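# Hang the shelf towel across the rail

## Task

Pick up the towel lying on the low shelf and drape it across the rail so that a sizeable share hangs down on each side. The rail must remain upright, and the robot must not topple or be left leaning, or the task fails. Finish by releasing the towel and backing the robot away.

## Robot and tools

ROBOT. The LinearBot has an omnidirectional base, a column about 1.7 m high and a carriage that rides up and down it (lift_m, 0 to 1 m). The carriage holds two identical six-joint arms, left and right, each ending in a two-finger gripper. Arm bases sit roughly 0.57 m + lift_m above the floor, and carriage parts stick out about 0.15 m below them. A hand can reach 0.78 m from its shoulder but only about 0.38 m below its arm base, so a low shelf needs a low lift. The hand is about 0.16 m long and 0.1 m wide (0.14 m when open). Parked joints 1 to 6 are 0, 0.05, 0.05, 1.45, 0, 0, and with both arms parked the robot takes up about 0.85 m by 0.65 m.

CAMERAS. carriage_camera is fixed on the carriage, facing forward and tipped about 20 degrees down. left_wrist_camera and right_wrist_camera look out past the fingertips. All images are 896x504 pixels. An image may be slightly older than the state it comes with.

FRAMES. The base frame has its origin on the floor under the base centre, with x forward, y left and z up, in metres. left_hand and right_hand are reported in this frame as the point between the finger pads. Their quat_wxyz rotates base axes into hand axes: hand z runs along the fingers and hand y is the opening direction. base_odometry is given in the frame the base had at the start. It only counts wheel turns, so slipping shows up as travel. Heading is in rad, positive to the left, from -3.142 to 3.142.

move. Every argument is optional. A call with no action just reports the state and images.
- base: an object with exactly one key. Each is an offset from where the base last reported itself: translate_m (forward positive, -2 to 2 m), strafe_m (left positive, -2 to 2 m) or rotate_rad (counter-clockwise positive, -6.3 to 6.3 rad).
- joints: one flat object covering the lift and both arms, keyed by name. Every value is an absolute target, not an offset. The keys and ranges are:
  - lift_m: 0 to 1.
  - left_joint1_rad / right_joint1_rad: -2.617 to 3.054. Turns the arm about the vertical; 0 is forward, positive is left.
  - joint2: 0 to 3.141. Shoulder; 0 is upper arm back and level, 1.57 upright, 3.14 forward and level.
  - joint3: 0 to 3.141. Elbow; 0 is folded, 3.14 straight.
  - joint4: -1.57 to 1.57. Wrist pitch; positive raises the fingertips.
  - joint5: -1.57 to 1.57. Wrist yaw; positive swings the tips RIGHT, the opposite of joint1.
  - joint6: -2.094 to 2.094. Roll about the finger axis; positive is clockwise seen from the forearm.
  - left_gripper_m / right_gripper_m: 0 to 0.093 m, the gap between the pads.
  Joints left out keep their earlier targets and may still be pushing toward them.
- speeds: caps on top speed for this action only. translate_m and strafe_m take 0.02 to 0.5 m/s, rotate_rad 0.05 to 1.57 rad/s, lift_m 0.08 to 0.25 m/s. The defaults are the maximums.
- min_time_s: 0.1 to 8 s, the shortest duration of each arm and gripper motion. Use it to get smoother and straighter arm paths.
- cameras: a list drawn from carriage_camera, left_wrist_camera, right_wrist_camera, all. Leaving it out means all cameras; [] means none.
All motions in an action start together. No action lasts beyond 15 s, and the base times out after 14 s. An unknown key makes the call invalid. An out-of-range value gets it refused, and then any later move, wait or finished_scene calls in the same reply are skipped.

RESULTS. The "move" line reads done or gives the worst status. base_status and joint_status can show:
- done.
- off_target: came to rest short of the target and may keep pushing.
- contact_stop or time_out: the target was dropped and the joint or base holds where it is.
- not_followed: a self-collision check blocked the arm's targets (also shown as "joint command not followed").
- limit_stop_at_motor_heat.
on_its_own lists uncommanded behaviour, and "held at" there is a target, not a reading. motor_effort is a percentage of maximum, with the action's peak in brackets. If lift effort keeps dropping as the lift descends, a hand is resting on something. Joint torques are in N m, and joints 1 to 3 wrap at ±28. The pictures line gives the image order. Temperatures, MOTOR HOT and OVER-TEMPERATURE FAULT warn of heat.

OTHER TOOLS. wait takes seconds (0 to 10) and cameras. zoom_image takes camera and region [x0, y0, x1, y1] in pixels, at most 504x504. read_manual returns only licence text. finished_scene takes scene, the current scene number; it ends the scene and cannot be undone.

GRIPPING. Commanding a gap below the first-touch reading squeezes. A soft towel needs a target well under that reading to hold firmly. To release, command a gap well above the reading. Hand positions read higher than the true hand, especially at long reach.

CAUTIONS.
- Tipping: the robot can fall and cannot right itself. The risk is highest with the carriage high, arms stretched or loaded, pushing or pulling, or stopping suddenly. Only the images reveal a lean.
- Arm collisions: never let the arms strike or press on each other. A hard press ends the scene.
- Arm contact: arms have no contact stop. A blocked arm keeps pressing, heats up, and springs to its target once freed.
- Heat: an outstretched arm heats even while you think. At 100 °C that arm goes limp and drops whatever it holds. Park the arm to cool it.
- Getting stuck: after the base bumps into something, drive about 0.2 m back the way you came. Never reverse under a table edge.
- Results to avoid: dropping the towel, slamming, hard hits, knocking over the rail, and leaving the robot leaning.
- Timing: the simulation keeps running while you reply, with the last command held.

Each tool is called in YAML: its name, and indented under it one key for each argument.

## Session

move:

Scene clock: 0.00 s.
Joint torques (N m): no reading
base_odometry: x=+0.000 y=+0.000 heading=+0.000
base_status: not commanded
joint_positions: lift_m=+0.300 left_joint1_rad=-0.008 left_joint2_rad=+0.036 left_joint3_rad=+0.049 left_joint4_rad=+1.462 left_joint5_rad=+0.046 left_joint6_rad=+0.033 left_gripper_m=+0.09396 right_joint1_rad=+0.002 right_joint2_rad=+0.046 right_joint3_rad=+0.038 right_joint4_rad=+1.456 right_joint5_rad=-0.001 right_joint6_rad=+0.034 right_gripper_m=+0.09396
joint_status: not commanded
motor_effort: lift_m=+23 drive_wheels=+1
left_hand: x=+0.2445 y=+0.2948 z=+1.3220 quat_wxyz=(+0.999, +0.024, +0.047, +0.011) (m; base frame)
right_hand: x=+0.2527 y=-0.3027 z=+1.3189 quat_wxyz=(+0.998, +0.001, +0.061, +0.018) (m; base frame)
pictures: carriage_camera, left_wrist_camera, right_wrist_camera

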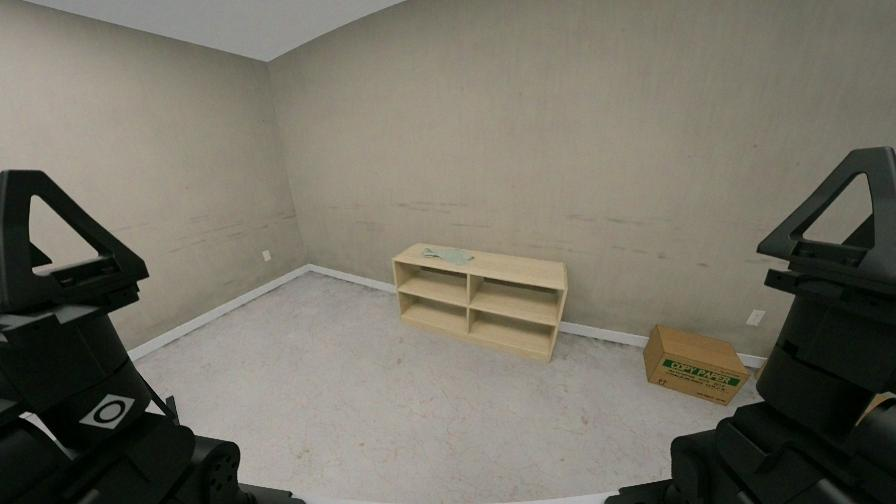

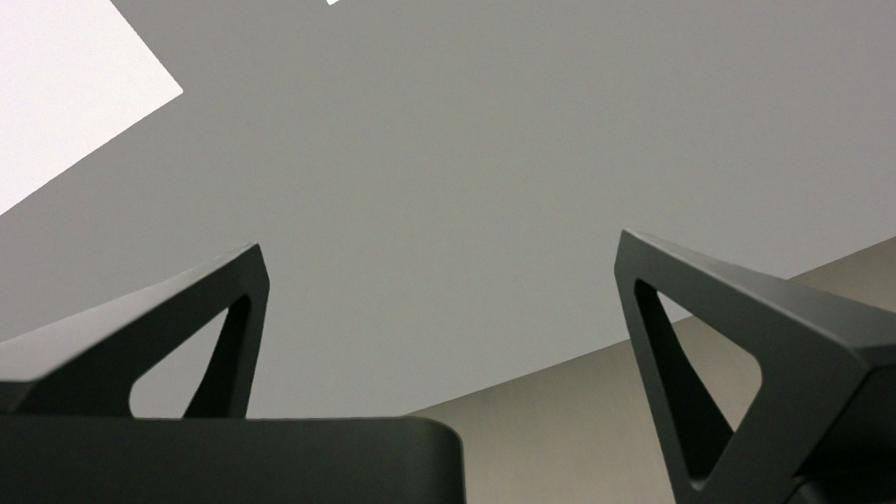

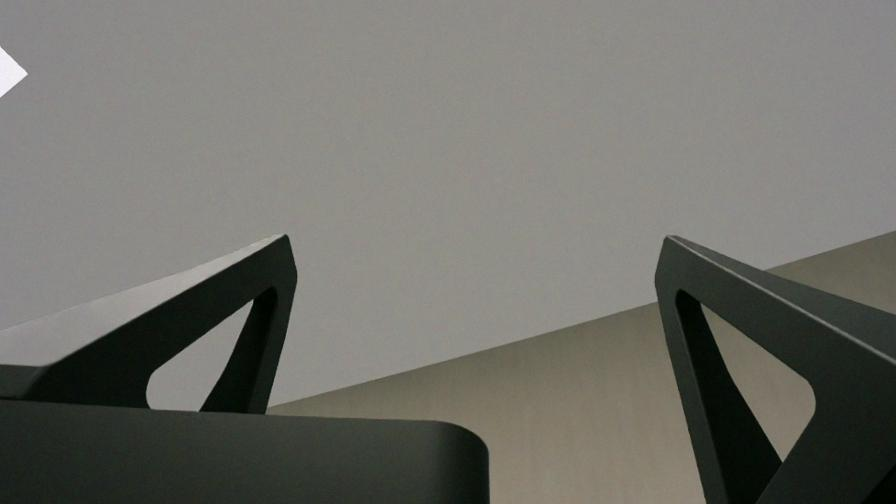

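zoom_image:
  camera: "carriage_camera"
  region: [380, 220, 600, 380]

zoom_image:
  camera: "carriage_camera"
  region: [600, 240, 896, 430]

Scaled by 2.291 from the camera's 896x504 image, which has a finer 1280x720 frame.

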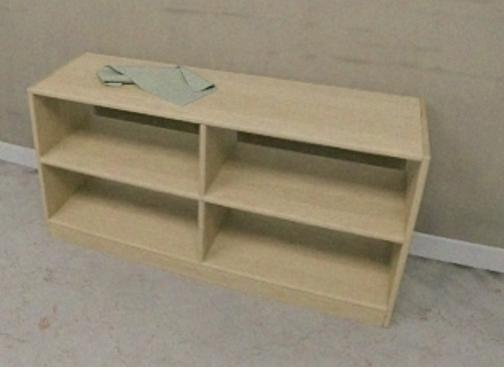

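Scaled by 1.703 from the camera's 896x504 image, which has a finer 1280x720 frame.

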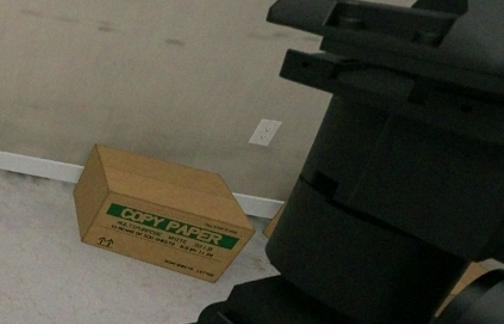

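move:
  base: {"rotate_rad": -1.3}
  speeds: {"rotate_rad": 0.8}
  cameras: ["carriage_camera"]

Scene clock: 15.40 s.
Joint torques (N m): left_arm=[-0.34 3.89 5.72 -0.23 0.01 -0.09] | right_arm=[-0.21 3.85 5.97 -0.17 0.08 0.08]
move: done
base_odometry: x=+0.000 y=+0.000 heading=-1.300
base_status: done
joint_positions: lift_m=+0.300 left_joint1_rad=-0.008 left_joint2_rad=+0.036 left_joint3_rad=+0.049 left_joint4_rad=+1.462 left_joint5_rad=+0.046 left_joint6_rad=+0.033 left_gripper_m=+0.09396 right_joint1_rad=+0.002 right_joint2_rad=+0.046 right_joint3_rad=+0.038 right_joint4_rad=+1.456 right_joint5_rad=-0.001 right_joint6_rad=+0.034 right_gripper_m=+0.09396
motor_effort: lift_m=+23(23) drive_wheels=+6(13)
left_hand: x=+0.2445 y=+0.2948 z=+1.3220 quat_wxyz=(+0.999, +0.024, +0.047, +0.011) (m; base frame)
right_hand: x=+0.2527 y=-0.3027 z=+1.3189 quat_wxyz=(+0.998, +0.001, +0.061, +0.018) (m; base frame)
pictures: carriage_camera

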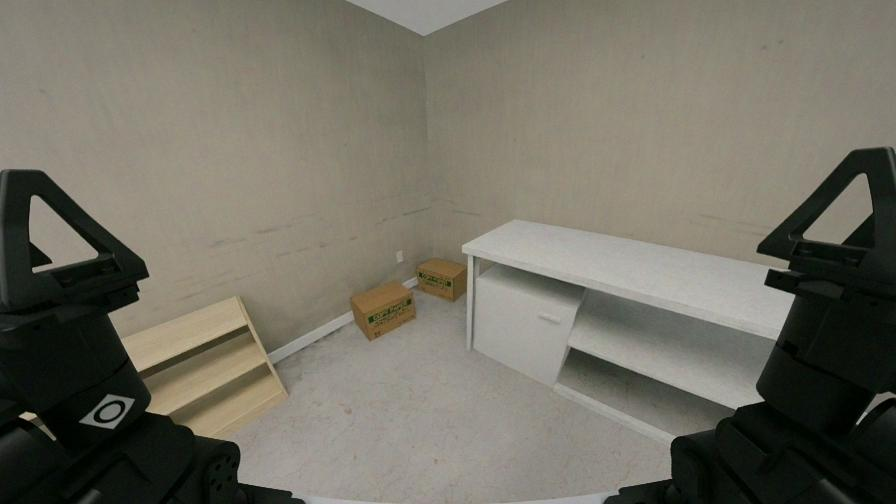

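move:
  base: {"rotate_rad": -1.4}
  speeds: {"rotate_rad": 0.8}
  cameras: ["carriage_camera"]

move:
  base: {"rotate_rad": -1.4}
  speeds: {"rotate_rad": 0.8}
  cameras: ["carriage_camera"]

Scene clock: 21.27 s.
move: done
base_status: done
motor_effort: lift_m=+23(23) drive_wheels=+6(12)
pictures: carriage_camera

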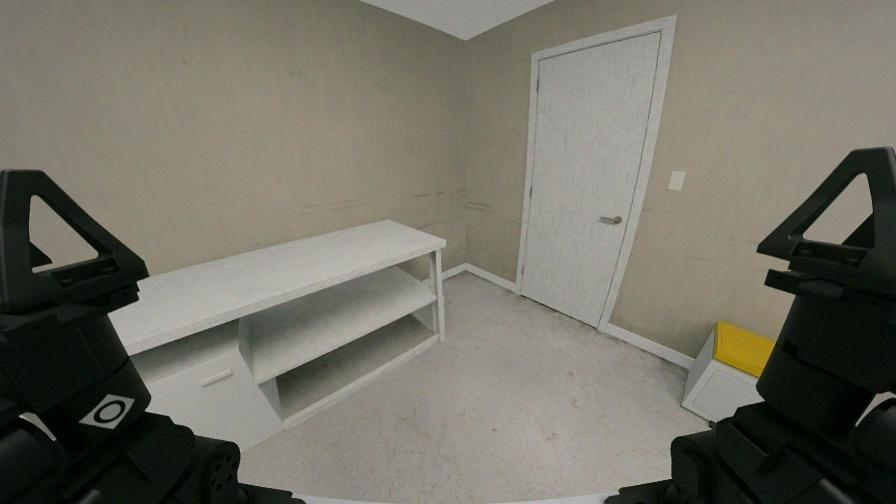

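Scene clock: 24.30 s.
Joint torques (N m): left_arm=[-0.29 3.88 5.64 -0.22 0.01 -0.07] | right_arm=[-0.21 3.84 6.01 -0.17 0.07 0.07]
move: done
base_odometry: x=+0.000 y=+0.000 heading=+2.185
base_status: done
joint_positions: lift_m=+0.300 left_joint1_rad=-0.008 left_joint2_rad=+0.036 left_joint3_rad=+0.049 left_joint4_rad=+1.462 left_joint5_rad=+0.046 left_joint6_rad=+0.033 left_gripper_m=+0.09397 right_joint1_rad=+0.002 right_joint2_rad=+0.046 right_joint3_rad=+0.038 right_joint4_rad=+1.456 right_joint5_rad=-0.001 right_joint6_rad=+0.034 right_gripper_m=+0.09398
motor_effort: lift_m=+23(23) drive_wheels=+6(13)
left_hand: x=+0.2445 y=+0.2948 z=+1.3220 quat_wxyz=(+0.999, +0.024, +0.047, +0.011) (m; base frame)
right_hand: x=+0.2527 y=-0.3027 z=+1.3189 quat_wxyz=(+0.998, +0.001, +0.061, +0.018) (m; base frame)
pictures: carriage_camera

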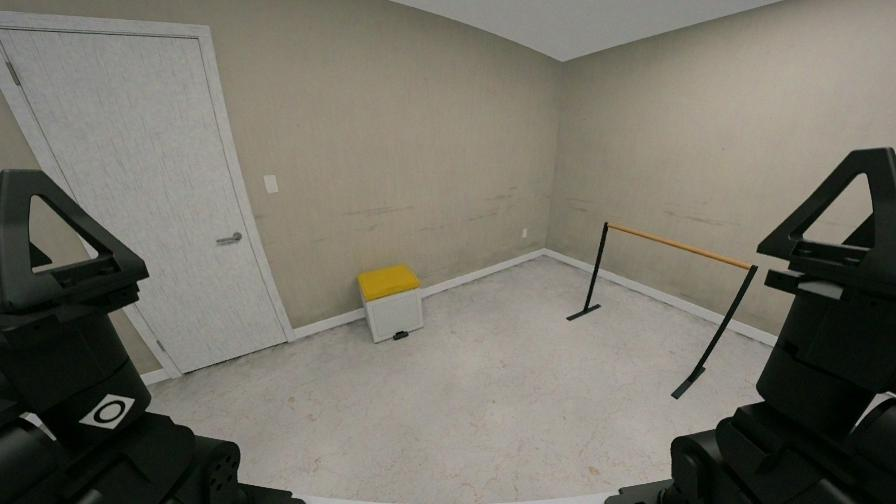

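move:
  base: {"rotate_rad": -2.63}
  speeds: {"rotate_rad": 1.0}
  cameras: []

move:
  base: {"strafe_m": 0.7}
  speeds: {"strafe_m": 0.3}
  cameras: ["carriage_camera"]

Scene clock: 71.53 s.
move: done
base_status: done
motor_effort: lift_m=+23(23) drive_wheels=+6(13)
pictures: none

Scene clock: 75.47 s.
Joint torques (N m): left_arm=[-0.31 3.95 5.68 -0.23 0.01 -0.07] | right_arm=[-0.2 3.85 6.01 -0.18 0.06 0.06]
move: done
base_odometry: x=+0.302 y=+0.631 heading=-0.446
base_status: done
joint_positions: lift_m=+0.300 left_joint1_rad=-0.008 left_joint2_rad=+0.036 left_joint3_rad=+0.049 left_joint4_rad=+1.462 left_joint5_rad=+0.046 left_joint6_rad=+0.033 left_gripper_m=+0.09398 right_joint1_rad=+0.002 right_joint2_rad=+0.046 right_joint3_rad=+0.038 right_joint4_rad=+1.456 right_joint5_rad=-0.001 right_joint6_rad=+0.034 right_gripper_m=+0.09398
motor_effort: lift_m=+23(23) drive_wheels=-6(17)
left_hand: x=+0.2445 y=+0.2948 z=+1.3220 quat_wxyz=(+0.999, +0.024, +0.047, +0.011) (m; base frame)
right_hand: x=+0.2527 y=-0.3027 z=+1.3189 quat_wxyz=(+0.998, +0.001, +0.061, +0.018) (m; base frame)
pictures: carriage_camera

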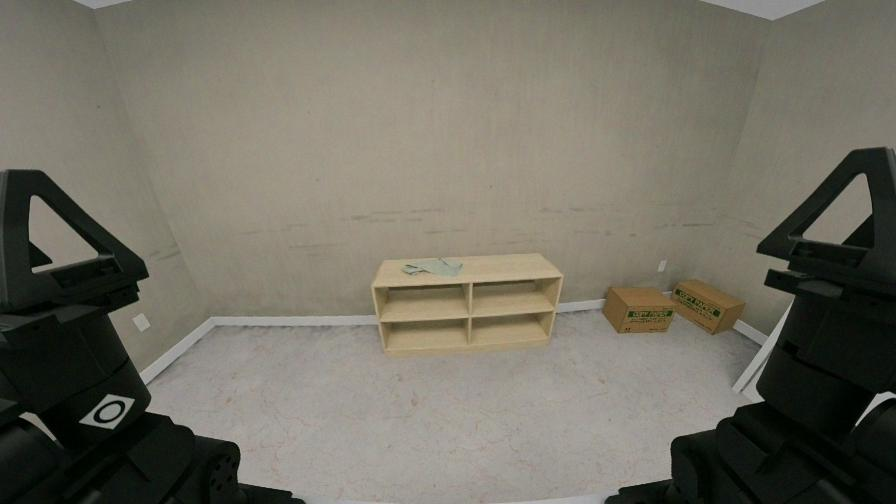

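move:
  base: {"translate_m": 0.55}
  speeds: {"translate_m": 0.3}
  cameras: ["carriage_camera"]

zoom_image:
  camera: "carriage_camera"
  region: [300, 230, 620, 420]

Scene clock: 82.73 s.
Joint torques (N m): left_arm=[-0.29 3.88 5.67 -0.24 0 -0.09] | right_arm=[-0.21 3.81 5.94 -0.19 0.06 0.06]
move: done
base_odometry: x=+0.799 y=+0.395 heading=-0.445
base_status: done
joint_positions: lift_m=+0.300 left_joint1_rad=-0.008 left_joint2_rad=+0.036 left_joint3_rad=+0.049 left_joint4_rad=+1.462 left_joint5_rad=+0.046 left_joint6_rad=+0.033 left_gripper_m=+0.09398 right_joint1_rad=+0.002 right_joint2_rad=+0.046 right_joint3_rad=+0.038 right_joint4_rad=+1.457 right_joint5_rad=-0.001 right_joint6_rad=+0.034 right_gripper_m=+0.09398
motor_effort: lift_m=+23(23) drive_wheels=-3(12)
left_hand: x=+0.2445 y=+0.2948 z=+1.3220 quat_wxyz=(+0.999, +0.024, +0.047, +0.011) (m; base frame)
right_hand: x=+0.2523 y=-0.3027 z=+1.3190 quat_wxyz=(+0.998, +0.001, +0.061, +0.018) (m; base frame)
pictures: carriage_camera

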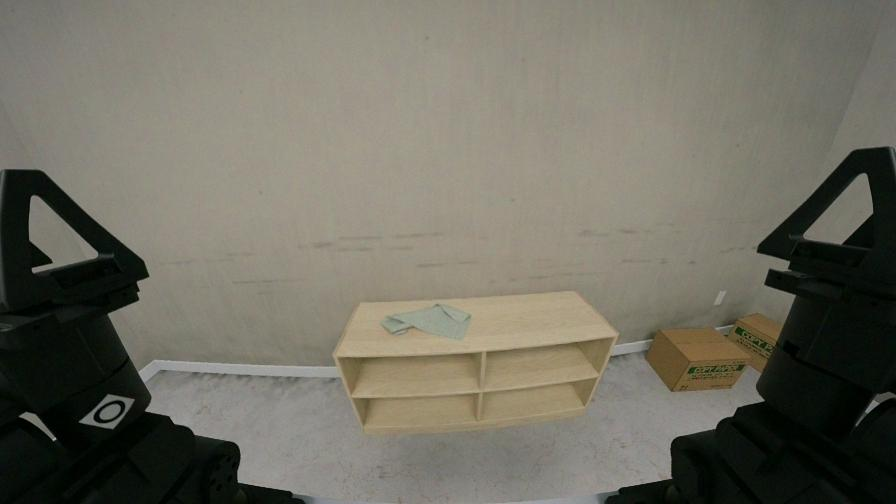

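Scaled by 1.575 from the camera's 896x504 image, which has a finer 1280x720 frame.

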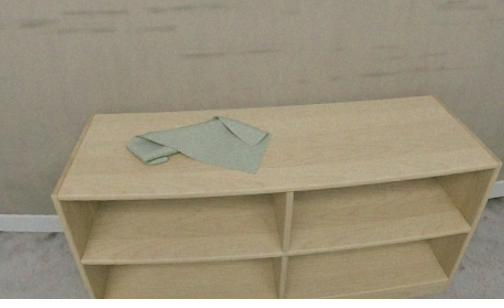

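move:
  base: {"rotate_rad": 0.037}
  speeds: {"rotate_rad": 0.3}
  cameras: []

move:
  base: {"translate_m": 0.3}
  speeds: {"translate_m": 0.15}
  cameras: ["carriage_camera"]

zoom_image:
  camera: "carriage_camera"
  region: [260, 290, 620, 504]

Scene clock: 99.43 s.
move: done
base_status: done
motor_effort: lift_m=+23(23) drive_wheels=-6(7)
pictures: none

Scene clock: 102.33 s.
Joint torques (N m): left_arm=[-0.34 3.93 5.74 -0.23 0 -0.1] | right_arm=[-0.25 3.97 6.01 -0.21 0.07 0.07]
move: done
base_odometry: x=+1.074 y=+0.276 heading=-0.408
base_status: done
joint_positions: lift_m=+0.300 left_joint1_rad=-0.008 left_joint2_rad=+0.036 left_joint3_rad=+0.049 left_joint4_rad=+1.462 left_joint5_rad=+0.046 left_joint6_rad=+0.033 left_gripper_m=+0.09398 right_joint1_rad=+0.002 right_joint2_rad=+0.046 right_joint3_rad=+0.038 right_joint4_rad=+1.458 right_joint5_rad=-0.001 right_joint6_rad=+0.034 right_gripper_m=+0.09398
motor_effort: lift_m=+23(23) drive_wheels=-6(15)
left_hand: x=+0.2445 y=+0.2948 z=+1.3220 quat_wxyz=(+0.999, +0.024, +0.047, +0.011) (m; base frame)
right_hand: x=+0.2521 y=-0.3026 z=+1.3190 quat_wxyz=(+0.998, +0.000, +0.060, +0.018) (m; base frame)
pictures: carriage_camera

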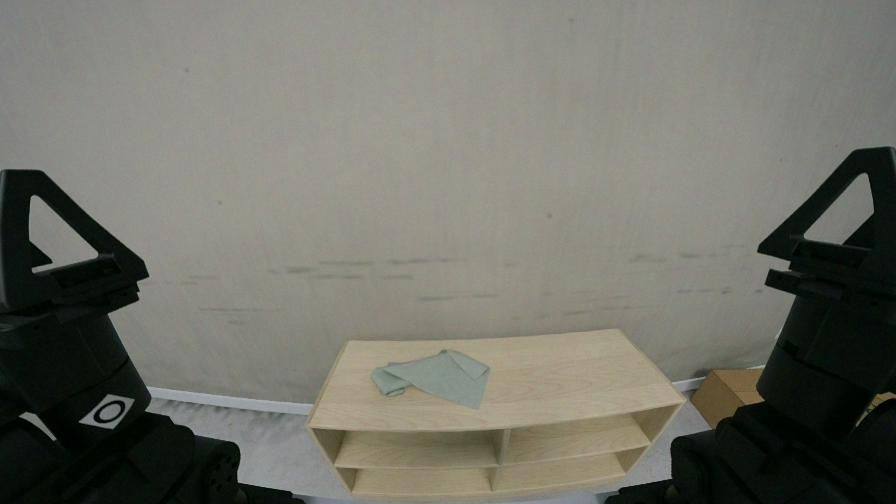

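Scaled by 1.400 from the camera's 896x504 image, which has a finer 1280x720 frame.

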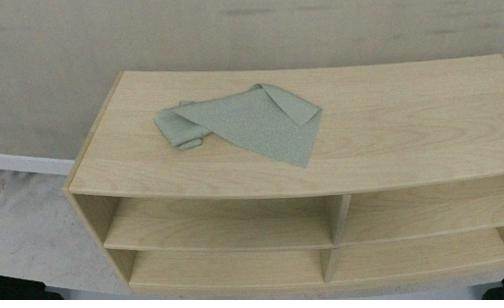

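move:
  joints: {"left_joint1_rad": -0.11, "left_joint2_rad": 2.42, "left_joint3_rad": 1.935, "left_joint4_rad": -1.084, "left_joint5_rad": 0, "left_joint6_rad": 0, "right_joint1_rad": 0.507, "right_joint2_rad": 2.213, "right_joint3_rad": 1.569, "right_joint4_rad": -0.927, "right_joint5_rad": 0, "right_joint6_rad": 0}
  min_time_s: 3

Scene clock: 121.37 s.
Joint torques (N m): left_arm=[-0.83 -11.18 7.69 0.31 -0.1 -0.19] | right_arm=[0.43 -10.58 7.75 0.2 0.08 -0.09]
move: done
base_odometry: x=+1.074 y=+0.276 heading=-0.408
joint_positions: lift_m=+0.300 left_joint1_rad=-0.104 left_joint2_rad=+2.397 left_joint3_rad=+1.915 left_joint4_rad=-1.063 left_joint5_rad=+0.013 left_joint6_rad=+0.010 left_gripper_m=+0.09398 right_joint1_rad=+0.501 right_joint2_rad=+2.189 right_joint3_rad=+1.549 right_joint4_rad=-0.909 right_joint5_rad=-0.001 right_joint6_rad=+0.014 right_gripper_m=+0.09398
joint_status: all done
motor_effort: lift_m=+23(23) drive_wheels=+7(7)
left_hand: x=+0.6835 y=+0.2523 z=+0.8772 quat_wxyz=(+0.013, +0.057, +0.998, -0.007) (m; base frame)
right_hand: x=+0.5810 y=-0.1055 z=+0.8757 quat_wxyz=(+0.010, -0.241, +0.970, +0.003) (m; base frame)
pictures: carriage_camera, left_wrist_camera, right_wrist_camera
camera_calibration:
carriage_camera: T_world_to_cam=[[-0.00559344, -0.999683, -0.0245389, 0.0358514], [-0.377647, 0.0248338, -0.925616, 1.2686], [0.925933, 0.00408966, -0.377667, 0.352306], [0, 0, 0, 1]]
left_wrist_camera: T_world_to_cam=[[-0.137221, -0.989999, 0.0327599, 0.313518], [-0.811939, 0.131362, 0.56877, 0.0248526], [-0.567385, 0.0514483, -0.821844, 1.21659], [0, 0, 0, 1]]
right_wrist_camera: T_world_to_cam=[[0.448935, -0.891509, -0.0605744, -0.292457], [-0.72653, -0.40364, 0.556084, -0.0954288], [-0.520204, -0.205636, -0.828916, 1.13311], [0, 0, 0, 1]]

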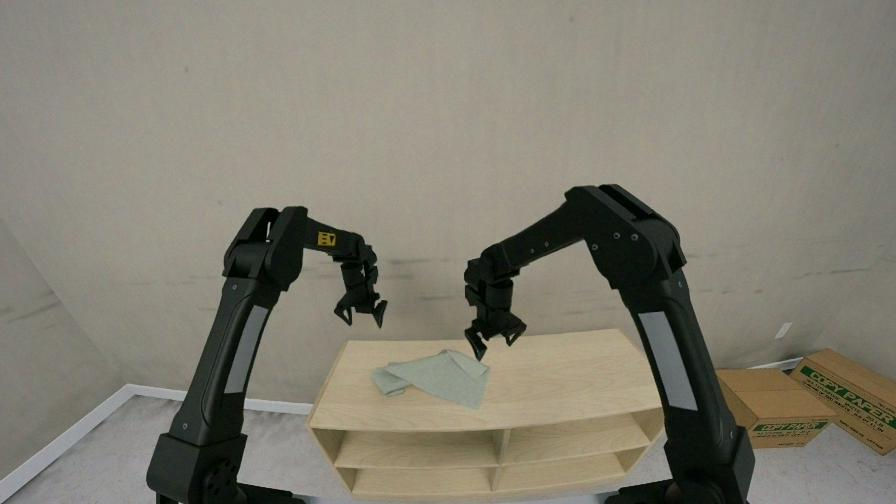

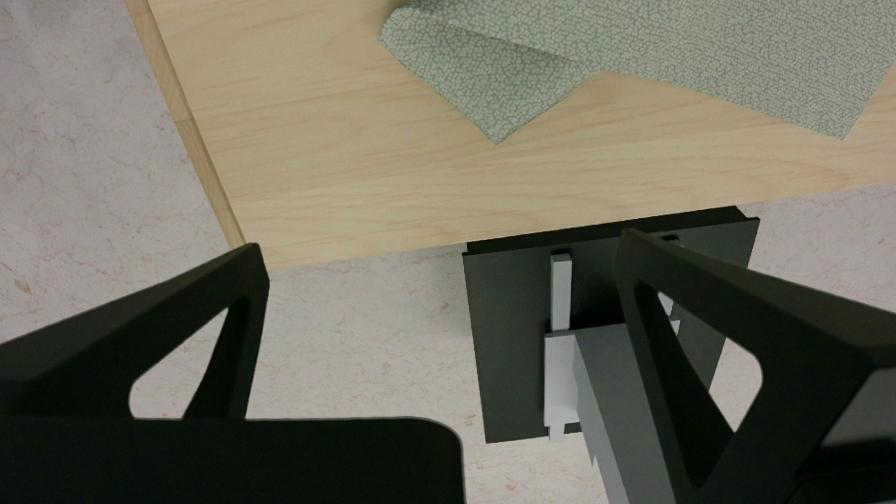

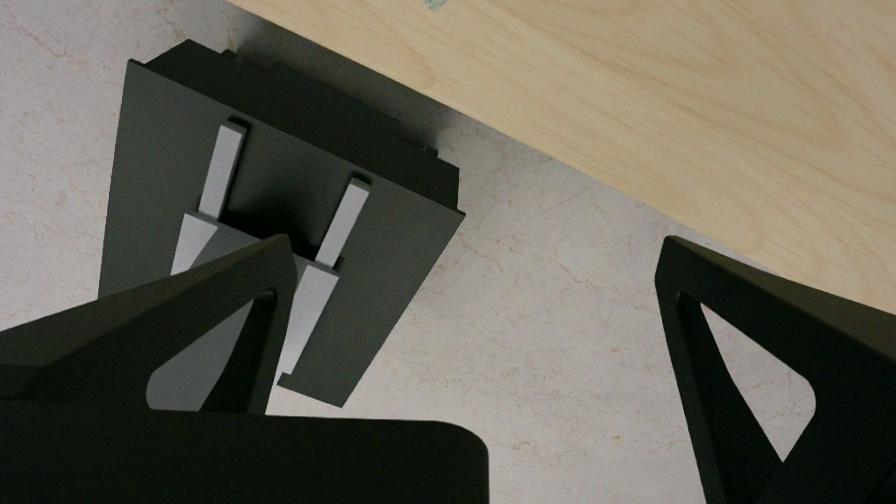

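move:
  joints: {"right_joint1_rad": 0, "right_joint2_rad": 0.05, "right_joint3_rad": 0.05, "right_joint4_rad": 1.45}
  cameras: []
  min_time_s: 2.5

move:
  joints: {"left_joint1_rad": -0.545, "left_joint2_rad": 1.594, "left_joint3_rad": 0.9, "left_joint4_rad": -0.306, "left_joint5_rad": 0, "left_joint6_rad": 0}
  cameras: ["carriage_camera", "left_wrist_camera"]
  min_time_s: 2.5

Scene clock: 142.00 s.
move: done
joint_status: all done
motor_effort: lift_m=+23(23) drive_wheels=+7(7)
pictures: none

Scene clock: 144.80 s.
Joint torques (N m): left_arm=[-0.81 -9.32 5.61 1.9 -0.07 -0.16] | right_arm=[-0.92 2.8 4.9 0.03 0.08 -0.07]
move: done
base_odometry: x=+1.074 y=+0.276 heading=-0.408
joint_positions: lift_m=+0.300 left_joint1_rad=-0.539 left_joint2_rad=+1.619 left_joint3_rad=+0.910 left_joint4_rad=-0.322 left_joint5_rad=+0.011 left_joint6_rad=+0.010 left_gripper_m=+0.09398 right_joint1_rad=+0.007 right_joint2_rad=+0.062 right_joint3_rad=+0.061 right_joint4_rad=+1.435 right_joint5_rad=-0.001 right_joint6_rad=+0.013 right_gripper_m=+0.09398
joint_status: all done
motor_effort: lift_m=+23(23) drive_wheels=+7(7)
left_hand: x=+0.5496 y=+0.1039 z=+0.9436 quat_wxyz=(+0.256, +0.263, +0.927, -0.075) (m; base frame)
right_hand: x=+0.2557 y=-0.3025 z=+1.3243 quat_wxyz=(+0.998, +0.000, +0.068, +0.010) (m; base frame)
pictures: carriage_camera, left_wrist_camera
camera_calibration:
carriage_camera: T_world_to_cam=[[-0.00559344, -0.999683, -0.0245389, 0.0358514], [-0.377647, 0.0248338, -0.925616, 1.2686], [0.925933, 0.00408966, -0.377667, 0.352306], [0, 0, 0, 1]]
left_wrist_camera: T_world_to_cam=[[-0.550874, -0.834522, 0.0105245, 0.37821], [-0.830579, 0.549418, 0.0909881, 0.31544], [-0.0817139, 0.0413815, -0.995796, 1.10109], [0, 0, 0, 1]]

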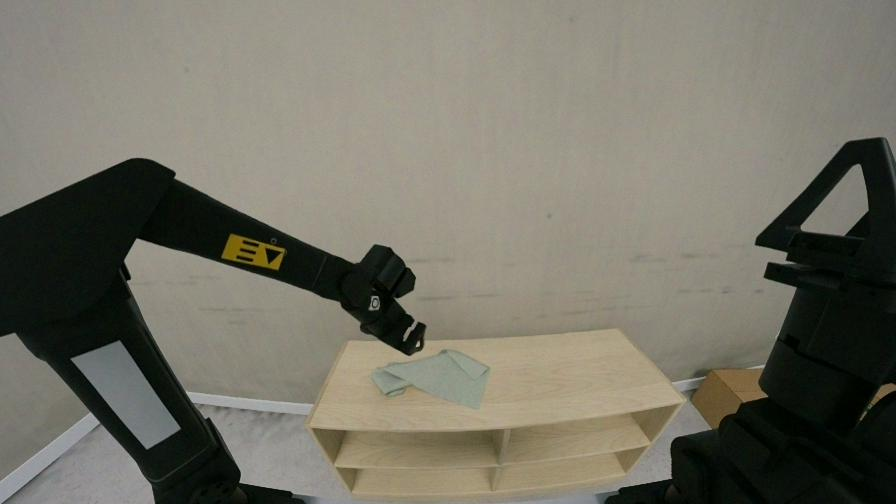

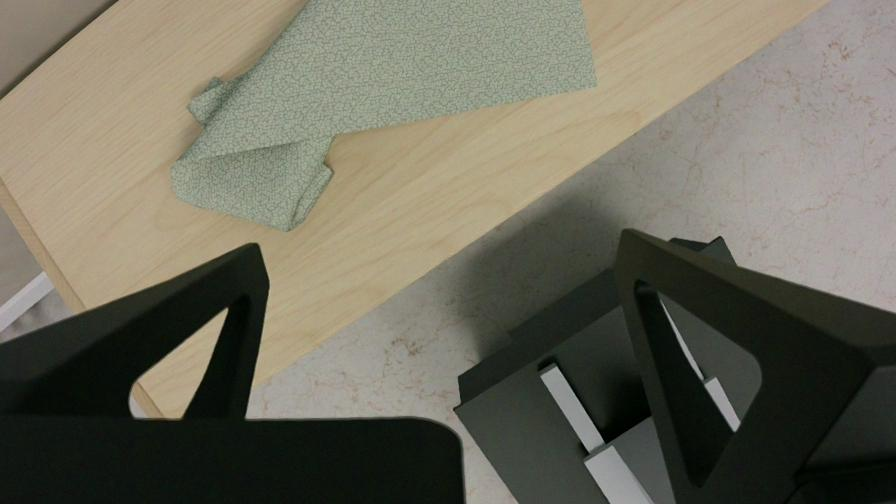

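move:
  joints: {"left_joint1_rad": -0.6, "left_joint4_rad": 0.05}
  cameras: ["left_wrist_camera"]
  min_time_s: 1.5

zoom_image:
  camera: "left_wrist_camera"
  region: [150, 0, 654, 320]

Scene clock: 149.60 s.
Joint torques (N m): left_arm=[-0.85 -9.72 6.11 2.41 -0.09 -0.19] | right_arm=[-0.92 2.74 4.89 0.01 0.09 -0.08]
move: done
base_odometry: x=+1.074 y=+0.276 heading=-0.408
joint_positions: lift_m=+0.300 left_joint1_rad=-0.594 left_joint2_rad=+1.619 left_joint3_rad=+0.910 left_joint4_rad=+0.036 left_joint5_rad=+0.011 left_joint6_rad=+0.010 left_gripper_m=+0.09398 right_joint1_rad=+0.007 right_joint2_rad=+0.062 right_joint3_rad=+0.061 right_joint4_rad=+1.435 right_joint5_rad=-0.001 right_joint6_rad=+0.013 right_gripper_m=+0.09398
joint_status: all done
motor_effort: lift_m=+23(23) drive_wheels=+7(7)
left_hand: x=+0.5929 y=+0.0496 z=+1.0012 quat_wxyz=(+0.414, +0.270, +0.860, -0.130) (m; base frame)
right_hand: x=+0.2557 y=-0.3025 z=+1.3243 quat_wxyz=(+0.998, +0.000, +0.068, +0.010) (m; base frame)
pictures: left_wrist_camera
camera_calibration:
left_wrist_camera: T_world_to_cam=[[-0.595991, -0.802972, -0.00556892, 0.397428], [-0.773878, 0.57622, -0.262837, 0.695272], [0.21426, -0.152339, -0.964824, 0.967346], [0, 0, 0, 1]]

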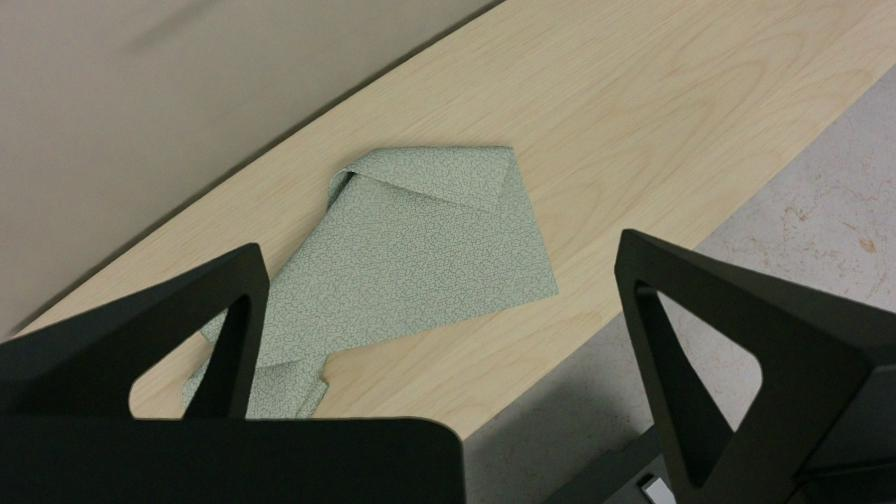

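Scaled by 1.000.

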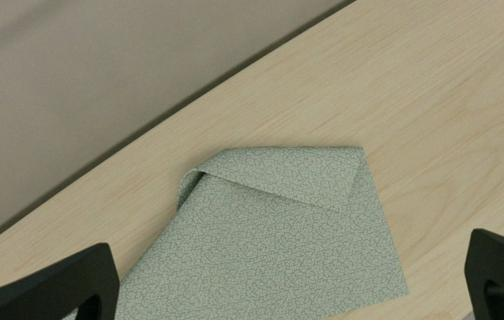

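move:
  joints: {"left_joint1_rad": 0.1, "left_joint2_rad": 2.2, "left_joint3_rad": 1.6, "left_joint4_rad": -0.97, "left_joint5_rad": 0, "left_joint6_rad": 0}
  cameras: []
  min_time_s: 2.5

move:
  joints: {"right_joint1_rad": 0.51, "right_joint2_rad": 2.713, "right_joint3_rad": 1.892, "right_joint4_rad": -0.75, "right_joint5_rad": 0, "right_joint6_rad": -0.66, "right_gripper_m": 0.09}
  min_time_s: 3

Scene clock: 189.33 s.
move: done
joint_status: all done
motor_effort: lift_m=+23(23) drive_wheels=+7(7)
pictures: none

Scene clock: 192.73 s.
Joint torques (N m): left_arm=[0.09 -9.36 7.47 0.35 -0.07 -0.19] | right_arm=[0.39 -13.15 7.06 0.17 0.03 -0.06]
move: done
base_odometry: x=+1.074 y=+0.276 heading=-0.408
joint_positions: lift_m=+0.300 left_joint1_rad=+0.095 left_joint2_rad=+2.178 left_joint3_rad=+1.580 left_joint4_rad=-0.956 left_joint5_rad=+0.010 left_joint6_rad=+0.010 left_gripper_m=+0.09399 right_joint1_rad=+0.504 right_joint2_rad=+2.687 right_joint3_rad=+1.874 right_joint4_rad=-0.732 right_joint5_rad=-0.001 right_joint6_rad=-0.646 right_gripper_m=+0.09014
joint_status: all done
motor_effort: lift_m=+23(23) drive_wheels=+7(7)
left_hand: x=+0.6303 y=+0.3403 z=+0.8874 quat_wxyz=(+0.009, -0.043, +0.999, -0.005) (m; base frame)
right_hand: x=+0.6370 y=-0.0730 z=+0.7378 quat_wxyz=(+0.013, -0.544, +0.839, +0.000) (m; base frame)
pictures: carriage_camera, left_wrist_camera, right_wrist_camera
camera_calibration:
carriage_camera: T_world_to_cam=[[-0.00559344, -0.999683, -0.0245389, 0.0358514], [-0.377647, 0.0248338, -0.925616, 1.2686], [0.925933, 0.00408966, -0.377667, 0.352306], [0, 0, 0, 1]]
left_wrist_camera: T_world_to_cam=[[0.0624189, -0.997588, 0.0303807, 0.271842], [-0.816925, -0.0335804, 0.575766, 0.0173137], [-0.573357, -0.0607574, -0.81705, 1.22796], [0, 0, 0, 1]]
right_wrist_camera: T_world_to_cam=[[0.903212, -0.426854, -0.0447593, -0.564068], [-0.332177, -0.761271, 0.556888, -0.242852], [-0.271784, -0.48812, -0.829381, 0.876083], [0, 0, 0, 1]]

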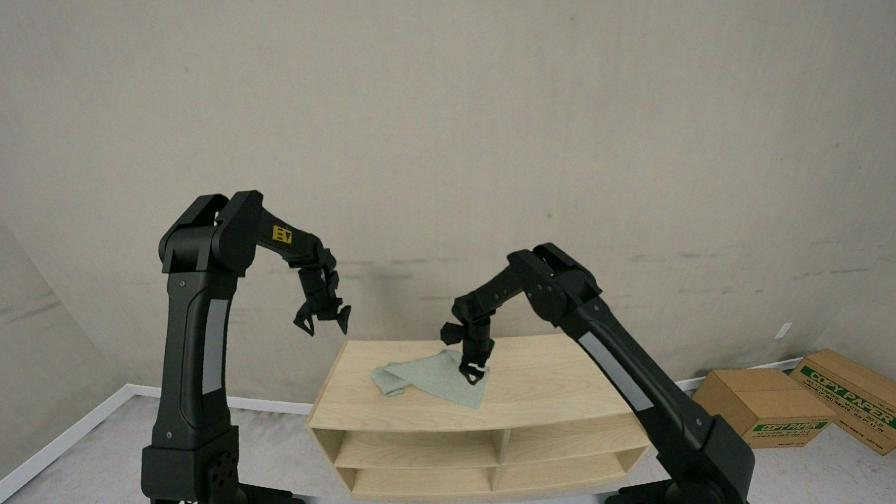

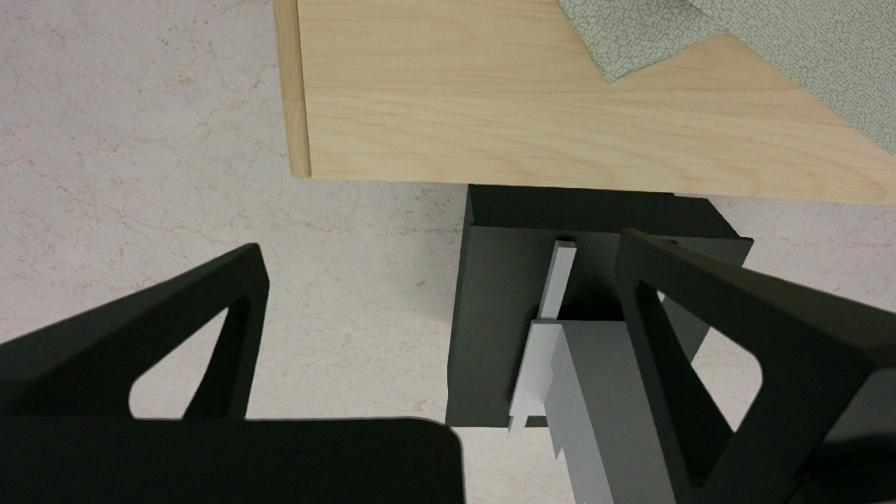

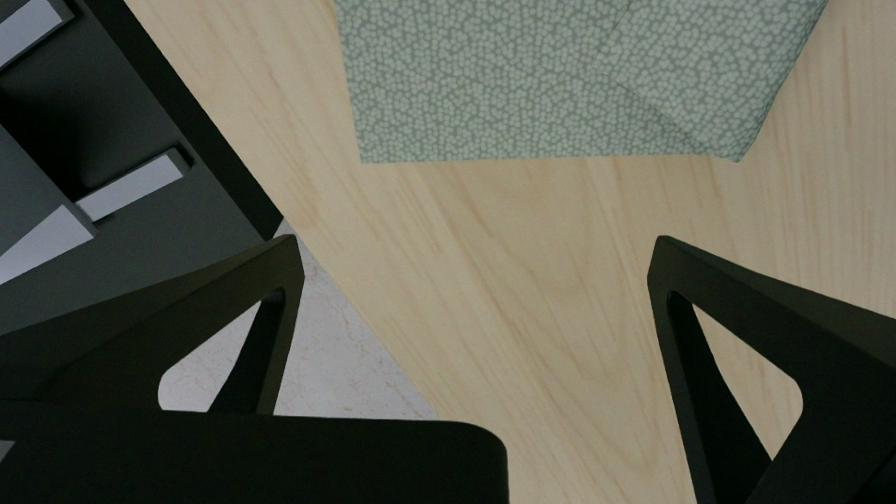

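move:
  joints: {"right_joint1_rad": 0.527, "right_gripper_m": 0.05, "lift_m": 0.205}
  speeds: {"lift_m": 0.08}
  cameras: ["right_wrist_camera"]

Scene clock: 199.67 s.
Joint torques (N m): left_arm=[0.09 -10.06 6.99 0.35 -0.09 -0.18] | right_arm=[-0.09 -13.37 6.65 0.17 0.03 -0.08]
move: done
base_odometry: x=+1.074 y=+0.276 heading=-0.408
joint_positions: lift_m=+0.205 left_joint1_rad=+0.095 left_joint2_rad=+2.185 left_joint3_rad=+1.586 left_joint4_rad=-0.956 left_joint5_rad=+0.010 left_joint6_rad=+0.009 left_gripper_m=+0.09399 right_joint1_rad=+0.524 right_joint2_rad=+2.692 right_joint3_rad=+1.879 right_joint4_rad=-0.737 right_joint5_rad=-0.001 right_joint6_rad=-0.647 right_gripper_m=+0.05013
joint_status: all done
motor_effort: lift_m=+19(20) drive_wheels=-6(7)
left_hand: x=+0.6315 y=+0.3404 z=+0.7916 quat_wxyz=(+0.009, -0.043, +0.999, -0.005) (m; base frame)
right_hand: x=+0.6322 y=-0.0652 z=+0.6424 quat_wxyz=(+0.011, -0.552, +0.834, +0.000) (m; base frame)
pictures: right_wrist_camera
camera_calibration:
right_wrist_camera: T_world_to_cam=[[0.911334, -0.408952, -0.0471975, -0.563145], [-0.314988, -0.76653, 0.559655, -0.198385], [-0.26505, -0.495166, -0.82738, 0.793386], [0, 0, 0, 1]]

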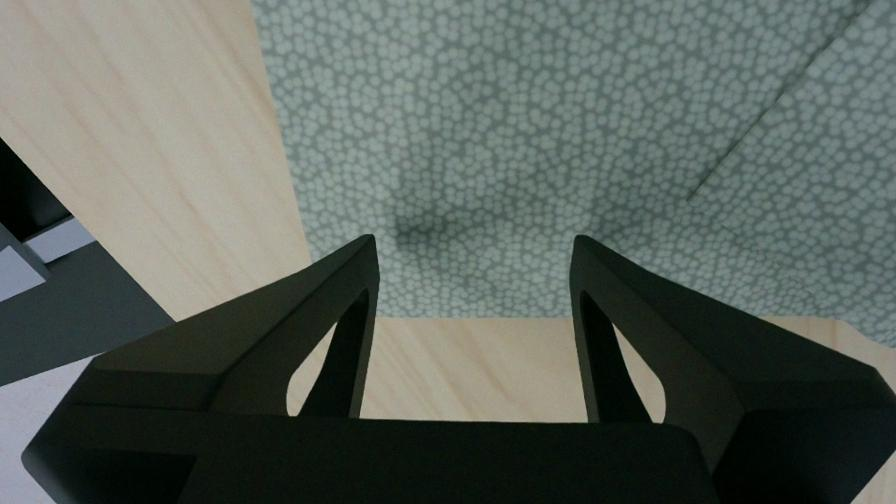

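move:
  joints: {"lift_m": 0.182}
  speeds: {"lift_m": 0.08}
  cameras: ["right_wrist_camera"]

Scene clock: 202.43 s.
Joint torques (N m): left_arm=[0.09 -10.15 6.79 0.36 -0.08 -0.17] | right_arm=[0.21 -11.96 4.83 0.6 0.01 -0.07]
move: done
base_odometry: x=+1.074 y=+0.276 heading=-0.408
joint_positions: lift_m=+0.183 left_joint1_rad=+0.095 left_joint2_rad=+2.187 left_joint3_rad=+1.589 left_joint4_rad=-0.957 left_joint5_rad=+0.010 left_joint6_rad=+0.009 left_gripper_m=+0.09399 right_joint1_rad=+0.524 right_joint2_rad=+2.674 right_joint3_rad=+1.902 right_joint4_rad=-0.782 right_joint5_rad=+0.001 right_joint6_rad=-0.647 right_gripper_m=+0.05012
joint_status: all done
motor_effort: lift_m=+18(18) drive_wheels=+7(8)
left_hand: x=+0.6319 y=+0.3405 z=+0.7684 quat_wxyz=(+0.008, -0.043, +0.999, -0.005) (m; base frame)
right_hand: x=+0.6341 y=-0.0646 z=+0.6326 quat_wxyz=(+0.008, -0.552, +0.834, -0.001) (m; base frame)
pictures: right_wrist_camera
camera_calibration:
right_wrist_camera: T_world_to_cam=[[0.911167, -0.409204, -0.0482435, -0.564335], [-0.313251, -0.76401, 0.564059, -0.195533], [-0.267674, -0.498839, -0.824324, 0.785623], [0, 0, 0, 1]]

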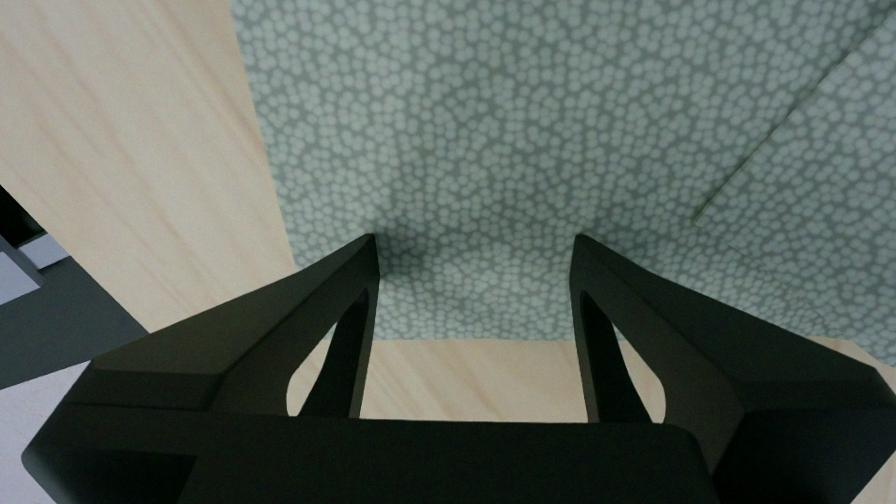

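move:
  joints: {"lift_m": 0.176}
  speeds: {"lift_m": 0.08}
  cameras: []

move:
  joints: {"right_gripper_m": 0.0}
  min_time_s: 2
  cameras: ["right_wrist_camera", "carriage_camera"]

Scene clock: 206.67 s.
move: done
joint_status: all done
motor_effort: lift_m=+17(18) drive_wheels=+7(8)
pictures: none

Scene clock: 208.93 s.
Joint torques (N m): left_arm=[0.08 -10.5 6.65 0.38 -0.07 -0.19] | right_arm=[0.17 -11.12 4.46 0.67 -0.06 -0.09]
move: done
base_odometry: x=+1.074 y=+0.276 heading=-0.408
joint_positions: lift_m=+0.177 left_joint1_rad=+0.095 left_joint2_rad=+2.189 left_joint3_rad=+1.590 left_joint4_rad=-0.959 left_joint5_rad=+0.010 left_joint6_rad=+0.009 left_gripper_m=+0.09399 right_joint1_rad=+0.524 right_joint2_rad=+2.663 right_joint3_rad=+1.907 right_joint4_rad=-0.783 right_joint5_rad=+0.006 right_joint6_rad=-0.647 right_gripper_m=+0.00254
joint_status: all done
motor_effort: lift_m=+17(18) drive_wheels=+7(7)
left_hand: x=+0.6316 y=+0.3404 z=+0.7619 quat_wxyz=(+0.007, -0.043, +0.999, -0.005) (m; base frame)
right_hand: x=+0.6382 y=-0.0632 z=+0.6324 quat_wxyz=(+0.015, -0.552, +0.834, -0.004) (m; base frame)
pictures: carriage_camera, right_wrist_camera
camera_calibration:
carriage_camera: T_world_to_cam=[[-0.00559344, -0.999683, -0.0245389, 0.0328244], [-0.377647, 0.0248338, -0.925616, 1.15442], [0.925933, 0.00408966, -0.377667, 0.305718], [0, 0, 0, 1]]
right_wrist_camera: T_world_to_cam=[[0.911748, -0.409164, -0.036059, -0.575539], [-0.321652, -0.765816, 0.556835, -0.183248], [-0.255452, -0.496095, -0.82984, 0.783164], [0, 0, 0, 1]]

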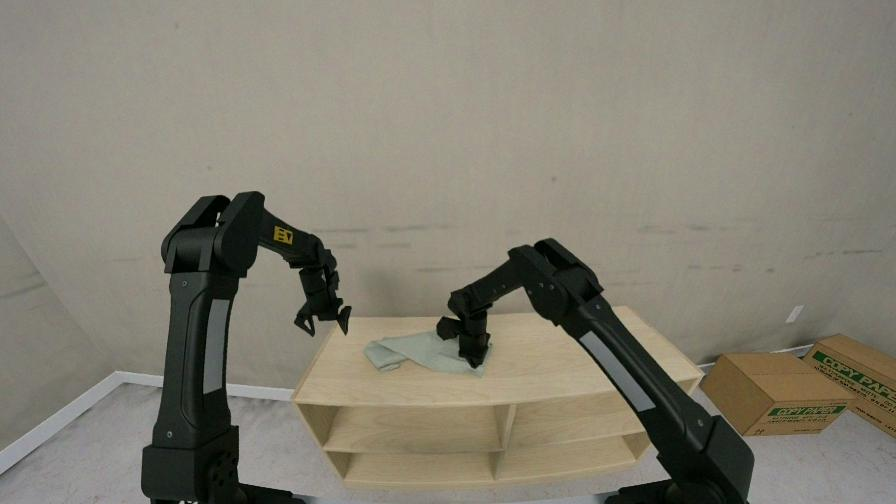

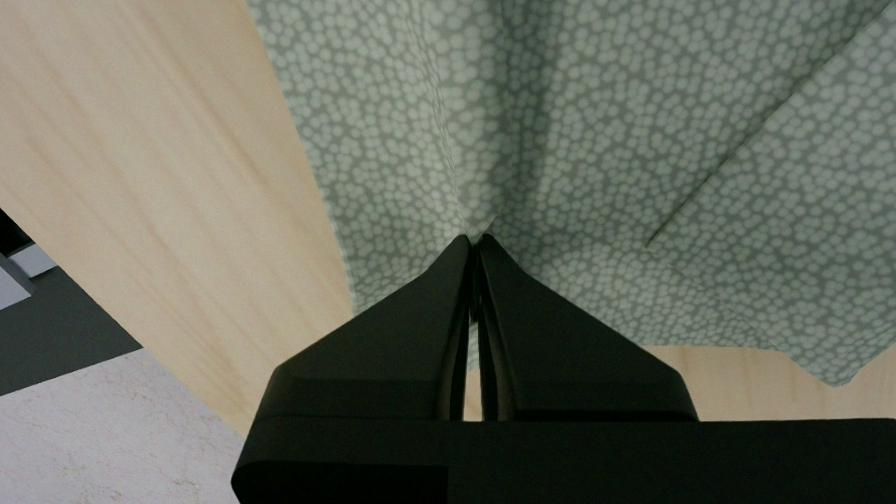

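move:
  joints: {"left_joint1_rad": 0.0, "left_joint2_rad": 2.3, "left_joint3_rad": 1.7, "left_joint4_rad": -0.75}
  min_time_s: 1.5
  cameras: ["left_wrist_camera"]

Scene clock: 217.60 s.
Joint torques (N m): left_arm=[-0.83 -10.21 7.84 1.14 -0.09 -0.18] | right_arm=[0.16 -11.1 4.55 0.69 -0.05 -0.07]
move: done
base_odometry: x=+1.074 y=+0.276 heading=-0.408
joint_positions: lift_m=+0.177 left_joint1_rad=+0.005 left_joint2_rad=+2.276 left_joint3_rad=+1.679 left_joint4_rad=-0.767 left_joint5_rad=+0.010 left_joint6_rad=+0.009 left_gripper_m=+0.09399 right_joint1_rad=+0.524 right_joint2_rad=+2.663 right_joint3_rad=+1.907 right_joint4_rad=-0.783 right_joint5_rad=+0.006 right_joint6_rad=-0.647 right_gripper_m=+0.00252
joint_status: all done
motor_effort: lift_m=+18(18) drive_wheels=+7(7)
left_hand: x=+0.6990 y=+0.3037 z=+0.7536 quat_wxyz=(+0.104, +0.002, +0.995, -0.004) (m; base frame)
right_hand: x=+0.6382 y=-0.0632 z=+0.6324 quat_wxyz=(+0.015, -0.552, +0.833, -0.004) (m; base frame)
pictures: left_wrist_camera
camera_calibration:
left_wrist_camera: T_world_to_cam=[[-0.0322949, -0.999197, 0.0236942, 0.30684], [-0.910684, 0.039186, 0.411242, 0.316665], [-0.41184, -0.00829686, -0.911218, 1.09794], [0, 0, 0, 1]]

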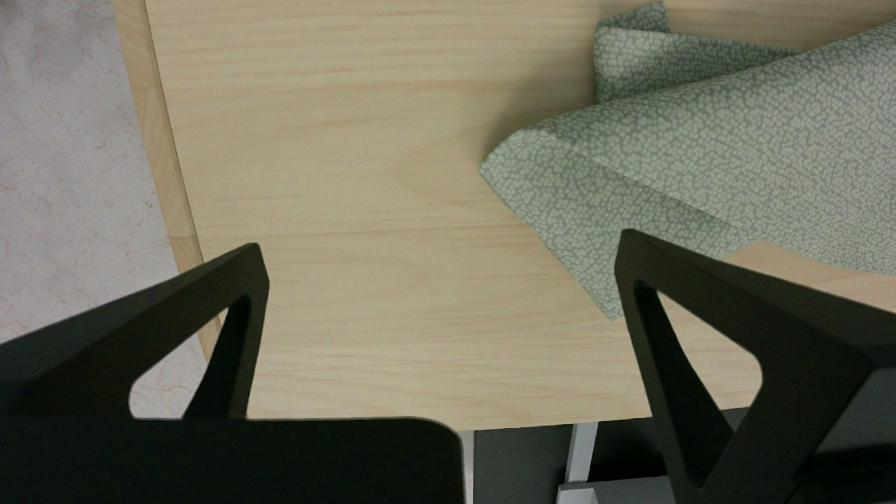

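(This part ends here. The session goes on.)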